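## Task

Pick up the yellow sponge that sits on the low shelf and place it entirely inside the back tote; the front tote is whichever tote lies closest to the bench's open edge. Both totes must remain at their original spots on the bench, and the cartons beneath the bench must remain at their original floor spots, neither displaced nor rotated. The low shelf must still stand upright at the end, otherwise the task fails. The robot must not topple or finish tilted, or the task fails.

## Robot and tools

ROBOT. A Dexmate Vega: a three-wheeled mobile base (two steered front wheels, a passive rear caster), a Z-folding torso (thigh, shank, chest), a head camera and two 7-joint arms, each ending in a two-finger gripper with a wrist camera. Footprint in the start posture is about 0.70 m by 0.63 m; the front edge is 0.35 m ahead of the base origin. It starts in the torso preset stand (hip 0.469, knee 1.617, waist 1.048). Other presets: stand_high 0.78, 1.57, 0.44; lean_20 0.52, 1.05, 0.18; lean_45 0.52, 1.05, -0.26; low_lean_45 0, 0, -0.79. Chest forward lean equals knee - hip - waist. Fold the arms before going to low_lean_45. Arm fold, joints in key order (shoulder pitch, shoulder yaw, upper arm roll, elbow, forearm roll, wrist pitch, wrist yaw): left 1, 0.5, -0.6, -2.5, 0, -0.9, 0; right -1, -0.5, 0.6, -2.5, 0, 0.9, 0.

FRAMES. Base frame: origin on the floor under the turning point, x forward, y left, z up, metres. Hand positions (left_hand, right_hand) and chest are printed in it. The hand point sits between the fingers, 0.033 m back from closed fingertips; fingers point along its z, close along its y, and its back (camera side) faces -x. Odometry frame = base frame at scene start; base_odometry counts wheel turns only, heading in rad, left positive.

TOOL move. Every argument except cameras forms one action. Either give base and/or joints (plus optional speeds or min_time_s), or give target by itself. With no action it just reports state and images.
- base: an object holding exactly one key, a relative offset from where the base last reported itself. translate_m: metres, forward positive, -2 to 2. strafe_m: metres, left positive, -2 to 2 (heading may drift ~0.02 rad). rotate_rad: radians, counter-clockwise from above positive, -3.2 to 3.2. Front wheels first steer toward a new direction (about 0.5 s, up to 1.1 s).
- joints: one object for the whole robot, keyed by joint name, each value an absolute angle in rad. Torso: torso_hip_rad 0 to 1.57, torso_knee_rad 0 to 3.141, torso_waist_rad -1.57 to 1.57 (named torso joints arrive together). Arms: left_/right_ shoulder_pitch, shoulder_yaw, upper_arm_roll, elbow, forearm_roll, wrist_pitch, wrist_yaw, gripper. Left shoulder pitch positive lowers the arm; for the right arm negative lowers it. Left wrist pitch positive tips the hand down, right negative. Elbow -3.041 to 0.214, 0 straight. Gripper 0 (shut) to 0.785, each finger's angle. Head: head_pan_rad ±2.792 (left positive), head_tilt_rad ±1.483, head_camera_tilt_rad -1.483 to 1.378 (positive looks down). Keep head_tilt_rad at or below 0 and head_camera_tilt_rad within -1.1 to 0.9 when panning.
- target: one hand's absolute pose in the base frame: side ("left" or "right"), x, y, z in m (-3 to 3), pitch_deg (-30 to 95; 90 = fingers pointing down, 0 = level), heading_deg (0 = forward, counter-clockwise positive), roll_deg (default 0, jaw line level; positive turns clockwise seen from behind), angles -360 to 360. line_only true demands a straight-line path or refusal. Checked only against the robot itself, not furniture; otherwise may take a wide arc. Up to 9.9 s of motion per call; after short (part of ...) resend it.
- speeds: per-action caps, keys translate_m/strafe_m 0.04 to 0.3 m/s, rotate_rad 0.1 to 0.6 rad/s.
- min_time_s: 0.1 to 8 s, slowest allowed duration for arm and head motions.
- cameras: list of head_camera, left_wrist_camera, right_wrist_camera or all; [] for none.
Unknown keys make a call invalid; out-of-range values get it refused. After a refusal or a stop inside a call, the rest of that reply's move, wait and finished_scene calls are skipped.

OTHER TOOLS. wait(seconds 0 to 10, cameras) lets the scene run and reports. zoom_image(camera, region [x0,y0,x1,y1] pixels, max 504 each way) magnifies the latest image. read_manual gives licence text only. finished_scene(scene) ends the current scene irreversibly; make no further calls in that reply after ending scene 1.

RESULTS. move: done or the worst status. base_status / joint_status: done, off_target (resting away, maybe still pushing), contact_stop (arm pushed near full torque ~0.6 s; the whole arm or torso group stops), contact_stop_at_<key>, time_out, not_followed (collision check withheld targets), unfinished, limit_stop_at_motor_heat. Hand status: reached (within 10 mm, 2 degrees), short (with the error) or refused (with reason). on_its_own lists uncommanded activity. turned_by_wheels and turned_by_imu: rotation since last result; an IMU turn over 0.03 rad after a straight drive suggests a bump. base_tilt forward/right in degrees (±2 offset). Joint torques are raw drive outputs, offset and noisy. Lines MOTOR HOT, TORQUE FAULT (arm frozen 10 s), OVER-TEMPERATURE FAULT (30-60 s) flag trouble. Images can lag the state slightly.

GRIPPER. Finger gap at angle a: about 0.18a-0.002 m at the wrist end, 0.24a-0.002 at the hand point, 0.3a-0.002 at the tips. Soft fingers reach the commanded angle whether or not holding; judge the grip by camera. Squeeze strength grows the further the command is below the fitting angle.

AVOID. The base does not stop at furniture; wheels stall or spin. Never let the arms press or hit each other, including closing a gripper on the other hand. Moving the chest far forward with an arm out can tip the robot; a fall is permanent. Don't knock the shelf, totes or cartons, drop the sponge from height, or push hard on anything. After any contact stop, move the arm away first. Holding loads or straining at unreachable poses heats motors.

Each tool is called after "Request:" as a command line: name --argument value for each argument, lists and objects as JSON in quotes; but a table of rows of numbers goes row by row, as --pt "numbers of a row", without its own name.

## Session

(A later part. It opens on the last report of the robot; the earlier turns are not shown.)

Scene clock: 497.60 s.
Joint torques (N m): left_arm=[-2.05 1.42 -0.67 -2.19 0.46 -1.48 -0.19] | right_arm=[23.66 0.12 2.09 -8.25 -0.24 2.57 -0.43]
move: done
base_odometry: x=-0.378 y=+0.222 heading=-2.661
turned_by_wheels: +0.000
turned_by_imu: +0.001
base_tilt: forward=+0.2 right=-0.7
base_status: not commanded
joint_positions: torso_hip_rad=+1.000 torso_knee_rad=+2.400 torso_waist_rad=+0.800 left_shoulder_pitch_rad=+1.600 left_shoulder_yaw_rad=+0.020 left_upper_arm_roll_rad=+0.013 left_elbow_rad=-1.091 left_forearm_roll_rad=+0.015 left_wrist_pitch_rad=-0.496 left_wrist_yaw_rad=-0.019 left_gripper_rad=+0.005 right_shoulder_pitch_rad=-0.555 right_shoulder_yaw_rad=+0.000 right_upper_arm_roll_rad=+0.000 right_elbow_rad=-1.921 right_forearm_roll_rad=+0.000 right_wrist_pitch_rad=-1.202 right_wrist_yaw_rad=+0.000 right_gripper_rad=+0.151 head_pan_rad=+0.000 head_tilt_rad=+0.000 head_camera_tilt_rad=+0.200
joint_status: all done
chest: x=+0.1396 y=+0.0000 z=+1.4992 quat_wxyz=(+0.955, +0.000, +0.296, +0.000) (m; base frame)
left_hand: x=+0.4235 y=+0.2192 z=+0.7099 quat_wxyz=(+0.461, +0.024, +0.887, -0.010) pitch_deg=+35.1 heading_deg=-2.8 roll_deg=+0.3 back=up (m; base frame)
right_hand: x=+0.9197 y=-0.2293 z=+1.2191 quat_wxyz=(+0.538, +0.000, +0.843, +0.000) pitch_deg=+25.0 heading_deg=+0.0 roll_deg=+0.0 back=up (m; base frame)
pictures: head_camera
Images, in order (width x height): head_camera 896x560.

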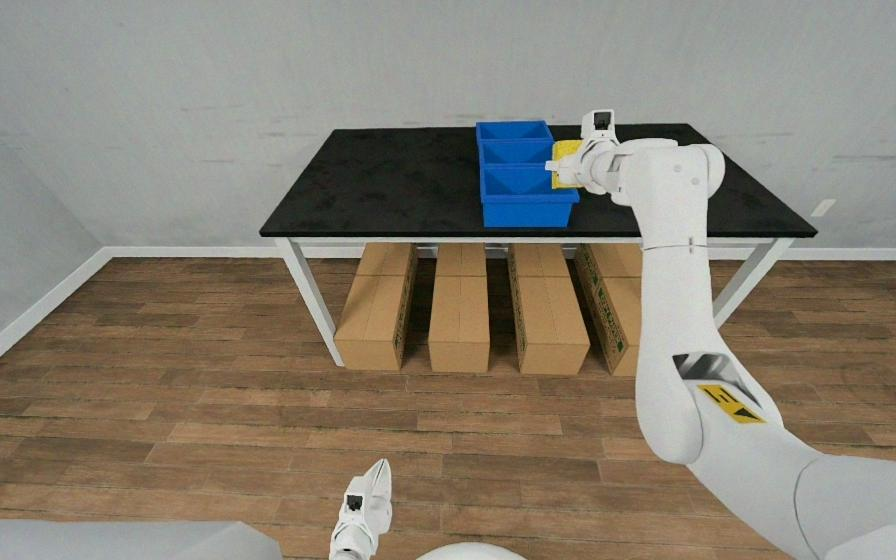

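Request:
move --joints '{"torso_waist_rad": 0.65, "right_shoulder_pitch_rad": -0.40}' --cameras '[]'

Request:
move --base '{"translate_m": 0.68}' --speeds '{"translate_m": 0.2}' --cameras '["head_camera", "right_wrist_camera"]'

Scene clock: 529.03 s.
Joint torques (N m): left_arm=[1.12 2.64 0.19 -2.52 -0.22 -0.89 0.1] | right_arm=[23.35 2.41 4.52 -8.4 0.3 2.44 -0.06]
move: done
base_odometry: x=-0.378 y=+0.222 heading=-2.661
turned_by_wheels: +0.000
turned_by_imu: +0.001
base_tilt: forward=+0.3 right=-0.8
base_status: not commanded
joint_positions: torso_hip_rad=+1.000 torso_knee_rad=+2.400 torso_waist_rad=+0.650 left_shoulder_pitch_rad=+1.600 left_shoulder_yaw_rad=+0.020 left_upper_arm_roll_rad=+0.013 left_elbow_rad=-1.091 left_forearm_roll_rad=+0.015 left_wrist_pitch_rad=-0.496 left_wrist_yaw_rad=-0.019 left_gripper_rad=+0.005 right_shoulder_pitch_rad=-0.404 right_shoulder_yaw_rad=+0.000 right_upper_arm_roll_rad=+0.000 right_elbow_rad=-1.920 right_forearm_roll_rad=+0.000 right_wrist_pitch_rad=-1.204 right_wrist_yaw_rad=+0.000 right_gripper_rad=+0.151 head_pan_rad=+0.000 head_tilt_rad=+0.000 head_camera_tilt_rad=+0.200
joint_status: all done
chest: x=+0.1972 y=+0.0000 z=+1.4645 quat_wxyz=(+0.931, +0.000, +0.366, +0.000) (m; base frame)
left_hand: x=+0.3600 y=+0.2192 z=+0.6416 quat_wxyz=(+0.393, +0.023, +0.919, -0.012) pitch_deg=+43.7 heading_deg=-3.1 roll_deg=-0.3 back=up (m; base frame)
right_hand: x=+0.9772 y=-0.2293 z=+1.1837 quat_wxyz=(+0.537, +0.000, +0.844, +0.000) pitch_deg=+25.1 heading_deg=+0.0 roll_deg=+0.0 back=up (m; base frame)
pictures: none
No camera images: "cameras" was empty.

Scene clock: 533.70 s.
Joint torques (N m): left_arm=[2.67 0.42 -0.64 -1.05 -0.66 -0.32 0.05] | right_arm=[24.5 2.41 2.18 -8.01 -0.08 2.76 0.14]
move: done
base_odometry: x=-0.980 y=-0.093 heading=-2.660
turned_by_wheels: +0.001
turned_by_imu: +0.005
base_tilt: forward=+0.2 right=-0.8
base_status: done
joint_positions: torso_hip_rad=+1.000 torso_knee_rad=+2.400 torso_waist_rad=+0.650 left_shoulder_pitch_rad=+1.600 left_shoulder_yaw_rad=+0.020 left_upper_arm_roll_rad=+0.013 left_elbow_rad=-1.091 left_forearm_roll_rad=+0.015 left_wrist_pitch_rad=-0.496 left_wrist_yaw_rad=-0.019 left_gripper_rad=+0.005 right_shoulder_pitch_rad=-0.400 right_shoulder_yaw_rad=+0.000 right_upper_arm_roll_rad=+0.000 right_elbow_rad=-1.920 right_forearm_roll_rad=+0.000 right_wrist_pitch_rad=-1.204 right_wrist_yaw_rad=+0.000 right_gripper_rad=+0.151 head_pan_rad=+0.000 head_tilt_rad=+0.000 head_camera_tilt_rad=+0.200
joint_status: not commanded
chest: x=+0.1973 y=+0.0000 z=+1.4645 quat_wxyz=(+0.931, +0.000, +0.366, +0.000) (m; base frame)
left_hand: x=+0.3600 y=+0.2192 z=+0.6416 quat_wxyz=(+0.393, +0.023, +0.919, -0.012) pitch_deg=+43.7 heading_deg=-3.1 roll_deg=-0.3 back=up (m; base frame)
right_hand: x=+0.9783 y=-0.2293 z=+1.1865 quat_wxyz=(+0.538, +0.000, +0.843, +0.000) pitch_deg=+24.9 heading_deg=+0.0 roll_deg=+0.0 back=up (m; base frame)
pictures: head_camera, right_wrist_camera
Images, in order (width x height): head_camera 896x560, right_wrist_camera 672x420.

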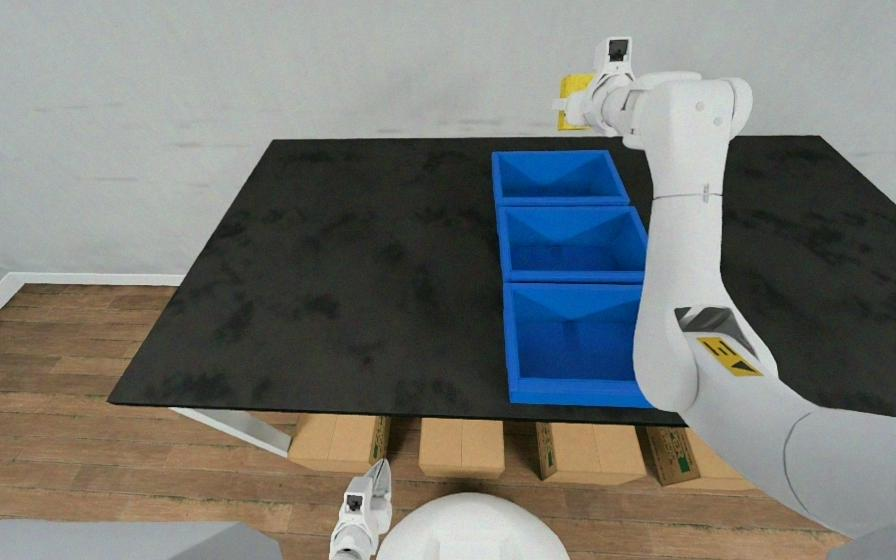

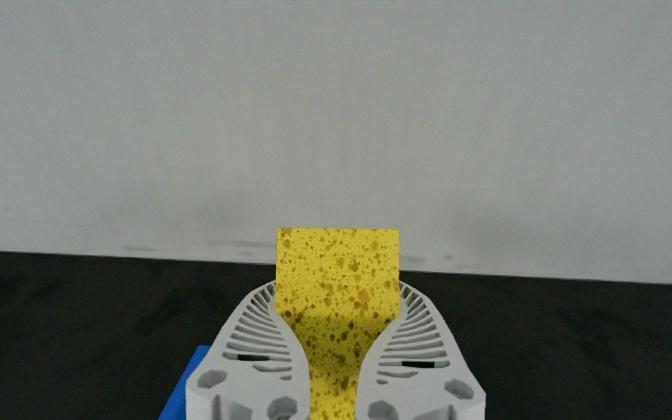

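Request:
move --target '{"side": "right", "x": 0.95, "y": -0.21, "z": 1.1, "pitch_deg": 50, "heading_deg": 0, "line_only": true}' --cameras '["head_camera", "right_wrist_camera"]'

Request:
move --target '{"side": "right", "x": 0.95, "y": -0.21, "z": 1.0, "pitch_deg": 50, "heading_deg": 0, "line_only": true}' --cameras '["head_camera", "right_wrist_camera"]'

Scene clock: 548.47 s.
Joint torques (N m): left_arm=[1.59 -0.11 -0.28 -3.46 -0.56 -0.91 -0.13] | right_arm=[23.67 2.38 2.75 -8.45 0.46 1.8 -0.25]
move: refused
base_odometry: x=-0.980 y=-0.093 heading=-2.660
turned_by_wheels: +0.000
turned_by_imu: +0.000
base_tilt: forward=+0.2 right=-0.8
base_status: not commanded
joint_positions: torso_hip_rad=+1.000 torso_knee_rad=+2.400 torso_waist_rad=+0.650 left_shoulder_pitch_rad=+1.600 left_shoulder_yaw_rad=+0.020 left_upper_arm_roll_rad=+0.013 left_elbow_rad=-1.091 left_forearm_roll_rad=+0.015 left_wrist_pitch_rad=-0.496 left_wrist_yaw_rad=-0.019 left_gripper_rad=+0.005 right_shoulder_pitch_rad=-0.400 right_shoulder_yaw_rad=+0.000 right_upper_arm_roll_rad=+0.000 right_elbow_rad=-1.920 right_forearm_roll_rad=+0.000 right_wrist_pitch_rad=-1.204 right_wrist_yaw_rad=+0.000 right_gripper_rad=+0.151 head_pan_rad=+0.000 head_tilt_rad=+0.000 head_camera_tilt_rad=+0.200
joint_status: not commanded
chest: x=+0.1973 y=+0.0000 z=+1.4645 quat_wxyz=(+0.931, +0.000, +0.366, +0.000) (m; base frame)
left_hand: x=+0.3600 y=+0.2192 z=+0.6416 quat_wxyz=(+0.393, +0.023, +0.919, -0.012) pitch_deg=+43.7 heading_deg=-3.1 roll_deg=-0.3 back=up (m; base frame)
right_hand: x=+0.9783 y=-0.2293 z=+1.1865 quat_wxyz=(+0.538, +0.000, +0.843, +0.000) pitch_deg=+24.9 heading_deg=+0.0 roll_deg=+0.0 back=up (m; base frame)
right_hand_status: refused: you asked line_only, and the move would not run on a straight line (no straight line was possible) but on a checked arc of 4.1 s: over the whole arc the hand travels 0.12 m to end 0.09 m from its start, up to 0.03 m off the straight line; right_forearm_roll_rad turns most, 1.21 rad; on the way or at its end the hand turns up to 25 deg from its attitude at the start. Nothing moved.
pictures: head_camera, right_wrist_camera
Images, in order (width x height): head_camera 896x560, right_wrist_camera 672x420.

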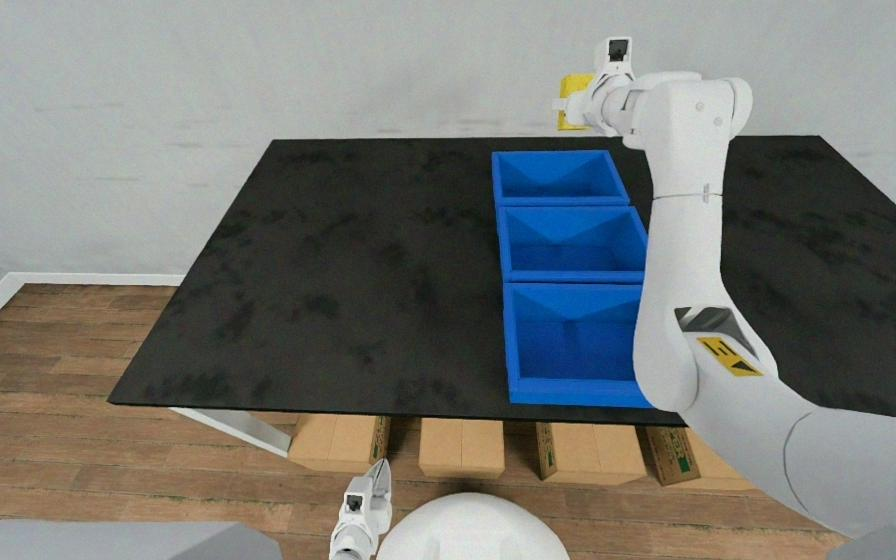

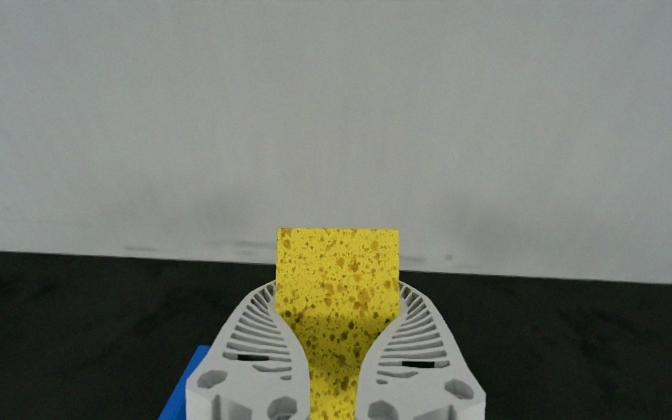

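not run: a stop came earlier in this reply.

Request:
move --joints '{"right_shoulder_pitch_rad": -0.33, "right_elbow_rad": -1.737, "right_wrist_pitch_rad": -1.354}' --min_time_s 2 --cameras '["head_camera", "right_wrist_camera"]'

Request:
move --joints '{"right_shoulder_pitch_rad": -0.221, "right_elbow_rad": -1.387, "right_wrist_pitch_rad": -1.288}' --min_time_s 2 --cameras '["head_camera", "right_wrist_camera"]'

Scene clock: 569.77 s.
Joint torques (N m): left_arm=[0.19 -0.95 0.5 -2.97 -0.11 -1.08 0.08] | right_arm=[23.64 1.26 3.15 -7.23 0.2 1.87 -0.14]
move: done
base_odometry: x=-0.980 y=-0.093 heading=-2.660
turned_by_wheels: +0.000
turned_by_imu: +0.001
base_tilt: forward=+0.3 right=-0.7
base_status: not commanded
joint_positions: torso_hip_rad=+1.000 torso_knee_rad=+2.400 torso_waist_rad=+0.650 left_shoulder_pitch_rad=+1.600 left_shoulder_yaw_rad=+0.020 left_upper_arm_roll_rad=+0.013 left_elbow_rad=-1.091 left_forearm_roll_rad=+0.015 left_wrist_pitch_rad=-0.496 left_wrist_yaw_rad=-0.019 left_gripper_rad=+0.005 right_shoulder_pitch_rad=-0.332 right_shoulder_yaw_rad=+0.000 right_upper_arm_roll_rad=+0.000 right_elbow_rad=-1.741 right_forearm_roll_rad=+0.000 right_wrist_pitch_rad=-1.351 right_wrist_yaw_rad=+0.000 right_gripper_rad=+0.151 head_pan_rad=+0.000 head_tilt_rad=+0.000 head_camera_tilt_rad=+0.200
joint_status: all done
chest: x=+0.1973 y=+0.0000 z=+1.4645 quat_wxyz=(+0.931, +0.000, +0.366, +0.000) (m; base frame)
left_hand: x=+0.3600 y=+0.2192 z=+0.6416 quat_wxyz=(+0.393, +0.023, +0.919, -0.012) pitch_deg=+43.7 heading_deg=-3.1 roll_deg=-0.3 back=up (m; base frame)
right_hand: x=+0.9557 y=-0.2293 z=+1.0849 quat_wxyz=(+0.425, +0.000, +0.905, +0.000) pitch_deg=+39.6 heading_deg=+0.0 roll_deg=+0.0 back=up (m; base frame)
pictures: head_camera, right_wrist_camera
Images, in order (width x height): head_camera 896x560, right_wrist_camera 672x420.

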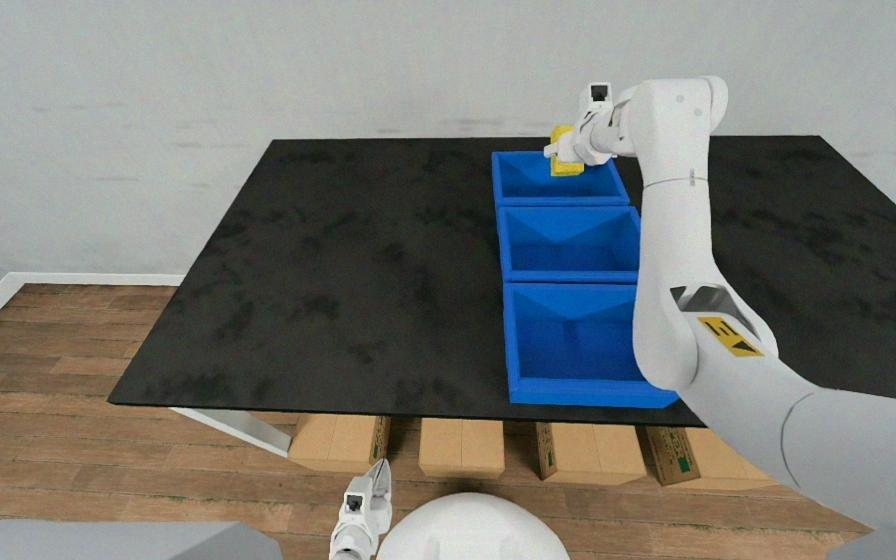

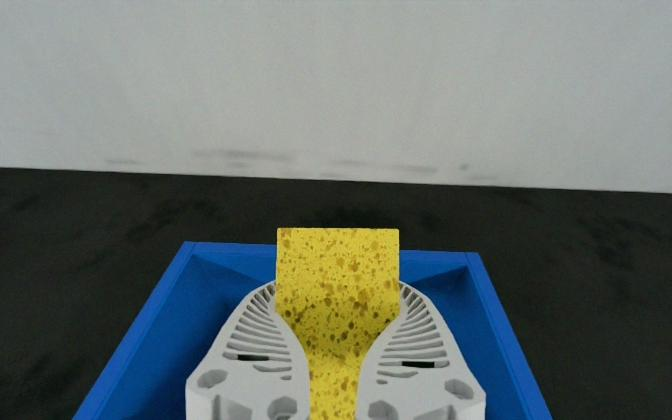

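Scene clock: 572.80 s.
Joint torques (N m): left_arm=[3.9 0.66 0.17 -4.49 -0.12 -1.8 -0.15] | right_arm=[26.99 1.24 1.87 -8.87 -0.07 1.67 -0.31]
move: done
base_odometry: x=-0.980 y=-0.093 heading=-2.660
turned_by_wheels: +0.000
turned_by_imu: +0.000
base_tilt: forward=+0.3 right=-0.8
base_status: not commanded
joint_positions: torso_hip_rad=+1.000 torso_knee_rad=+2.400 torso_waist_rad=+0.650 left_shoulder_pitch_rad=+1.600 left_shoulder_yaw_rad=+0.020 left_upper_arm_roll_rad=+0.013 left_elbow_rad=-1.091 left_forearm_roll_rad=+0.015 left_wrist_pitch_rad=-0.496 left_wrist_yaw_rad=-0.019 left_gripper_rad=+0.005 right_shoulder_pitch_rad=-0.223 right_shoulder_yaw_rad=+0.000 right_upper_arm_roll_rad=+0.000 right_elbow_rad=-1.391 right_forearm_roll_rad=+0.000 right_wrist_pitch_rad=-1.289 right_wrist_yaw_rad=+0.000 right_gripper_rad=+0.151 head_pan_rad=+0.000 head_tilt_rad=+0.000 head_camera_tilt_rad=+0.200
joint_status: all done
chest: x=+0.1973 y=+0.0000 z=+1.4645 quat_wxyz=(+0.931, +0.000, +0.366, +0.000) (m; base frame)
left_hand: x=+0.3600 y=+0.2192 z=+0.6416 quat_wxyz=(+0.393, +0.023, +0.919, -0.012) pitch_deg=+43.7 heading_deg=-3.1 roll_deg=-0.3 back=up (m; base frame)
right_hand: x=+0.9552 y=-0.2294 z=+0.9960 quat_wxyz=(+0.343, +0.000, +0.939, +0.000) pitch_deg=+49.9 heading_deg=+0.0 roll_deg=+0.0 back=up (m; base frame)
pictures: head_camera, right_wrist_camera
Images, in order (width x height): head_camera 896x560, right_wrist_camera 672x420.

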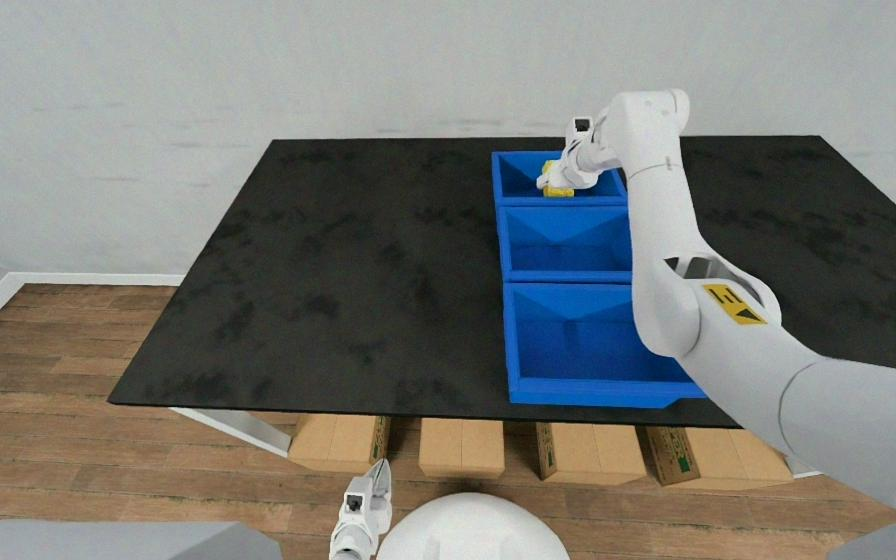

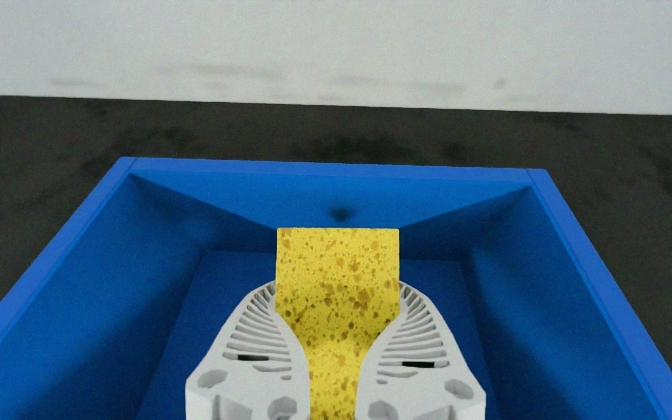

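Request:
move --joints '{"right_gripper_rad": 0.45}' --min_time_s 1.5 --cameras '["head_camera", "right_wrist_camera"]'

Request:
move --joints '{"right_shoulder_pitch_rad": -0.33, "right_elbow_rad": -1.737, "right_wrist_pitch_rad": -1.354}' --min_time_s 2 --cameras '["head_camera", "right_wrist_camera"]'

"min_time_s" has no arm or head joint beside it: it slows only arm and head motions. Command such a joint too, or leave it out
Scene clock: 588.23 s.
Joint torques (N m): left_arm=[2.44 -0.76 -0.13 -2.62 0.35 -2.81 -0.32] | right_arm=[26.89 1.29 3.5 -7.08 0.52 2.82 -0.08]
base_odometry: x=-0.980 y=-0.093 heading=-2.660
turned_by_wheels: +0.000
turned_by_imu: +0.000
base_tilt: forward=+0.2 right=-0.8
base_status: not commanded
joint_positions: torso_hip_rad=+1.000 torso_knee_rad=+2.400 torso_waist_rad=+0.650 left_shoulder_pitch_rad=+1.600 left_shoulder_yaw_rad=+0.020 left_upper_arm_roll_rad=+0.013 left_elbow_rad=-1.091 left_forearm_roll_rad=+0.015 left_wrist_pitch_rad=-0.496 left_wrist_yaw_rad=-0.019 left_gripper_rad=+0.005 right_shoulder_pitch_rad=-0.221 right_shoulder_yaw_rad=+0.000 right_upper_arm_roll_rad=+0.000 right_elbow_rad=-1.387 right_forearm_roll_rad=+0.000 right_wrist_pitch_rad=-1.288 right_wrist_yaw_rad=+0.000 right_gripper_rad=+0.151 head_pan_rad=+0.000 head_tilt_rad=+0.000 head_camera_tilt_rad=+0.200
joint_status: all done
chest: x=+0.1973 y=+0.0000 z=+1.4645 quat_wxyz=(+0.931, +0.000, +0.366, +0.000) (m; base frame)
left_hand: x=+0.3600 y=+0.2192 z=+0.6416 quat_wxyz=(+0.393, +0.023, +0.919, -0.012) pitch_deg=+43.7 heading_deg=-3.1 roll_deg=-0.3 back=up (m; base frame)
right_hand: x=+0.9553 y=-0.2294 z=+0.9954 quat_wxyz=(+0.342, +0.000, +0.940, +0.000) pitch_deg=+50.0 heading_deg=+0.0 roll_deg=+0.0 back=up (m; base frame)
pictures: none

not run: a call was refused earlier in this reply.

Request:
move --joints '{"right_gripper_rad": 0.4}' --cameras '["right_wrist_camera"]'

Request:
move --joints '{"right_shoulder_pitch_rad": -0.33, "right_elbow_rad": -1.737, "right_wrist_pitch_rad": -1.354}' --min_time_s 2 --cameras '["right_wrist_camera"]'

Request:
move --joints '{"right_shoulder_pitch_rad": -0.40, "right_elbow_rad": -1.92, "right_wrist_pitch_rad": -1.204}' --cameras '["head_camera", "right_wrist_camera"]'

Scene clock: 594.33 s.
Joint torques (N m): left_arm=[0.32 1.06 1.63 -2.74 -0.16 -0.54 0.01] | right_arm=[25.79 3.43 2.35 -8.34 0.12 2.42 -0.29]
move: done
base_odometry: x=-0.980 y=-0.093 heading=-2.660
turned_by_wheels: +0.000
turned_by_imu: +0.001
base_tilt: forward=+0.3 right=-0.8
base_status: not commanded
joint_positions: torso_hip_rad=+1.000 torso_knee_rad=+2.400 torso_waist_rad=+0.650 left_shoulder_pitch_rad=+1.600 left_shoulder_yaw_rad=+0.020 left_upper_arm_roll_rad=+0.013 left_elbow_rad=-1.091 left_forearm_roll_rad=+0.015 left_wrist_pitch_rad=-0.496 left_wrist_yaw_rad=-0.019 left_gripper_rad=+0.005 right_shoulder_pitch_rad=-0.221 right_shoulder_yaw_rad=+0.000 right_upper_arm_roll_rad=+0.000 right_elbow_rad=-1.387 right_forearm_roll_rad=+0.000 right_wrist_pitch_rad=-1.288 right_wrist_yaw_rad=+0.000 right_gripper_rad=+0.400 head_pan_rad=+0.000 head_tilt_rad=+0.000 head_camera_tilt_rad=+0.200
joint_status: all done
chest: x=+0.1973 y=+0.0000 z=+1.4645 quat_wxyz=(+0.931, +0.000, +0.366, +0.000) (m; base frame)
left_hand: x=+0.3600 y=+0.2192 z=+0.6416 quat_wxyz=(+0.393, +0.023, +0.919, -0.012) pitch_deg=+43.7 heading_deg=-3.1 roll_deg=-0.3 back=up (m; base frame)
right_hand: x=+0.9553 y=-0.2294 z=+0.9954 quat_wxyz=(+0.342, +0.000, +0.940, +0.000) pitch_deg=+50.0 heading_deg=+0.0 roll_deg=+0.0 back=up (m; base frame)
pictures: right_wrist_camera
Images, in order (width x height): right_wrist_camera 672x420.

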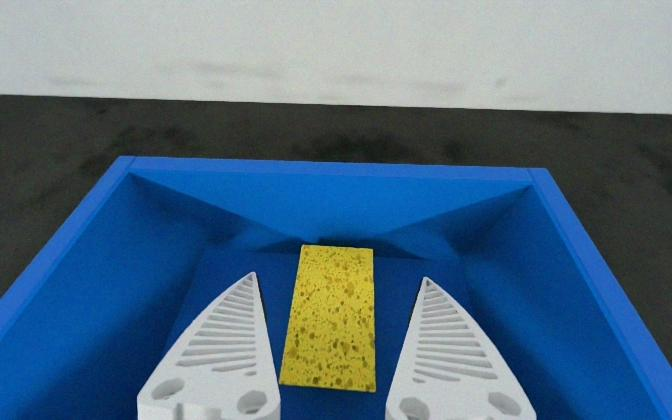

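Scene clock: 597.37 s.
Joint torques (N m): left_arm=[0.44 0.95 -0.75 -2.65 -0.5 -1.39 -0.32] | right_arm=[12.28 -1.75 1.97 -15.52 0.22 1.39 -0.53]
move: done
base_odometry: x=-0.980 y=-0.093 heading=-2.660
turned_by_wheels: +0.000
turned_by_imu: +0.000
base_tilt: forward=+0.3 right=-0.8
base_status: not commanded
joint_positions: torso_hip_rad=+1.000 torso_knee_rad=+2.400 torso_waist_rad=+0.650 left_shoulder_pitch_rad=+1.600 left_shoulder_yaw_rad=+0.020 left_upper_arm_roll_rad=+0.013 left_elbow_rad=-1.091 left_forearm_roll_rad=+0.015 left_wrist_pitch_rad=-0.496 left_wrist_yaw_rad=-0.019 left_gripper_rad=+0.005 right_shoulder_pitch_rad=-0.328 right_shoulder_yaw_rad=+0.000 right_upper_arm_roll_rad=+0.000 right_elbow_rad=-1.733 right_forearm_roll_rad=+0.000 right_wrist_pitch_rad=-1.353 right_wrist_yaw_rad=+0.000 right_gripper_rad=+0.400 head_pan_rad=+0.000 head_tilt_rad=+0.000 head_camera_tilt_rad=+0.200
joint_status: all done
chest: x=+0.1973 y=+0.0000 z=+1.4645 quat_wxyz=(+0.931, +0.000, +0.366, +0.000) (m; base frame)
left_hand: x=+0.3600 y=+0.2192 z=+0.6416 quat_wxyz=(+0.393, +0.023, +0.919, -0.012) pitch_deg=+43.7 heading_deg=-3.1 roll_deg=-0.3 back=up (m; base frame)
right_hand: x=+0.9556 y=-0.2293 z=+1.0828 quat_wxyz=(+0.423, +0.000, +0.906, +0.000) pitch_deg=+40.0 heading_deg=+0.0 roll_deg=+0.0 back=up (m; base frame)
pictures: right_wrist_camera
Images, in order (width x height): right_wrist_camera 672x420.

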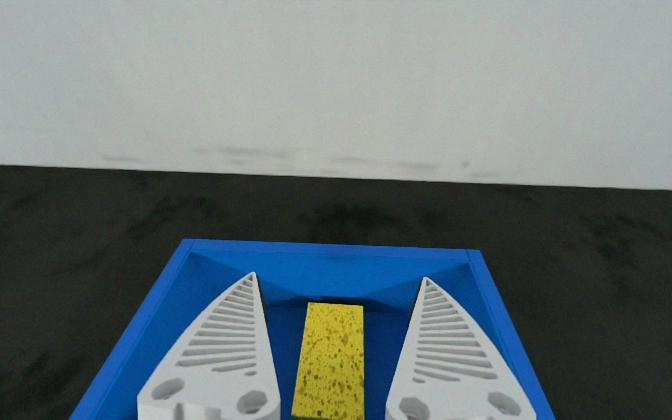

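Scene clock: 599.37 s.
Joint torques (N m): left_arm=[0.49 0.66 1.93 -3.59 0.34 -1.3 0.27] | right_arm=[9.86 0.93 3.28 -14.82 0.53 2.94 -0.1]
move: done
base_odometry: x=-0.980 y=-0.093 heading=-2.660
turned_by_wheels: +0.000
turned_by_imu: +0.000
base_tilt: forward=+0.3 right=-0.8
base_status: not commanded
joint_positions: torso_hip_rad=+1.000 torso_knee_rad=+2.400 torso_waist_rad=+0.650 left_shoulder_pitch_rad=+1.600 left_shoulder_yaw_rad=+0.020 left_upper_arm_roll_rad=+0.013 left_elbow_rad=-1.091 left_forearm_roll_rad=+0.015 left_wrist_pitch_rad=-0.496 left_wrist_yaw_rad=-0.019 left_gripper_rad=+0.005 right_shoulder_pitch_rad=-0.398 right_shoulder_yaw_rad=+0.000 right_upper_arm_roll_rad=+0.000 right_elbow_rad=-1.916 right_forearm_roll_rad=+0.000 right_wrist_pitch_rad=-1.207 right_wrist_yaw_rad=+0.000 right_gripper_rad=+0.400 head_pan_rad=+0.000 head_tilt_rad=+0.000 head_camera_tilt_rad=+0.200
joint_status: all done
chest: x=+0.1973 y=+0.0000 z=+1.4645 quat_wxyz=(+0.931, +0.000, +0.366, +0.000) (m; base frame)
left_hand: x=+0.3600 y=+0.2192 z=+0.6416 quat_wxyz=(+0.393, +0.023, +0.919, -0.012) pitch_deg=+43.7 heading_deg=-3.1 roll_deg=-0.3 back=up (m; base frame)
right_hand: x=+0.9783 y=-0.2293 z=+1.1845 quat_wxyz=(+0.536, +0.000, +0.844, +0.000) pitch_deg=+25.2 heading_deg=+0.0 roll_deg=+0.0 back=up (m; base frame)
pictures: head_camera, right_wrist_camera
Images, in order (width x height): head_camera 896x560, right_wrist_camera 672x420.

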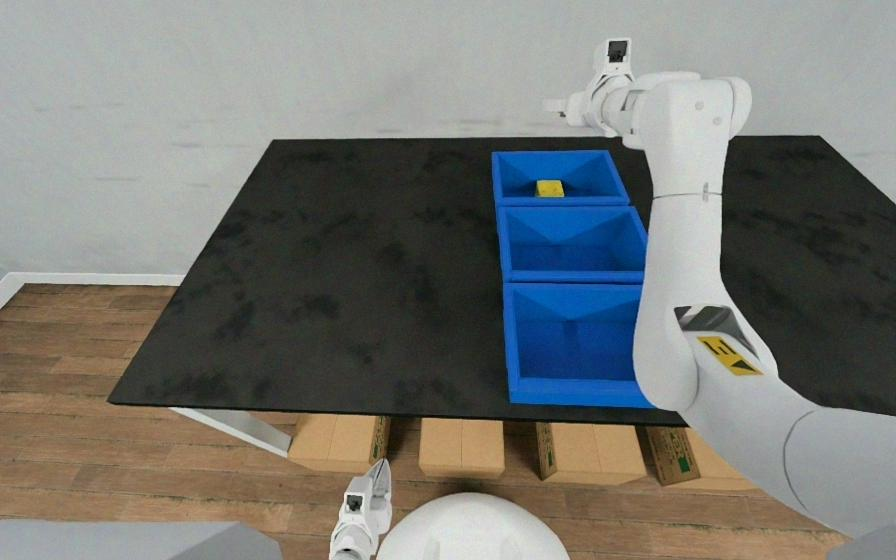

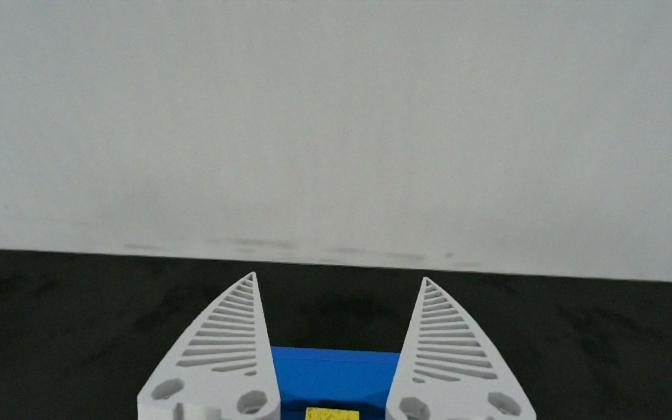

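Request:
finished_scene --scene 1

The scene is finished: the task was done.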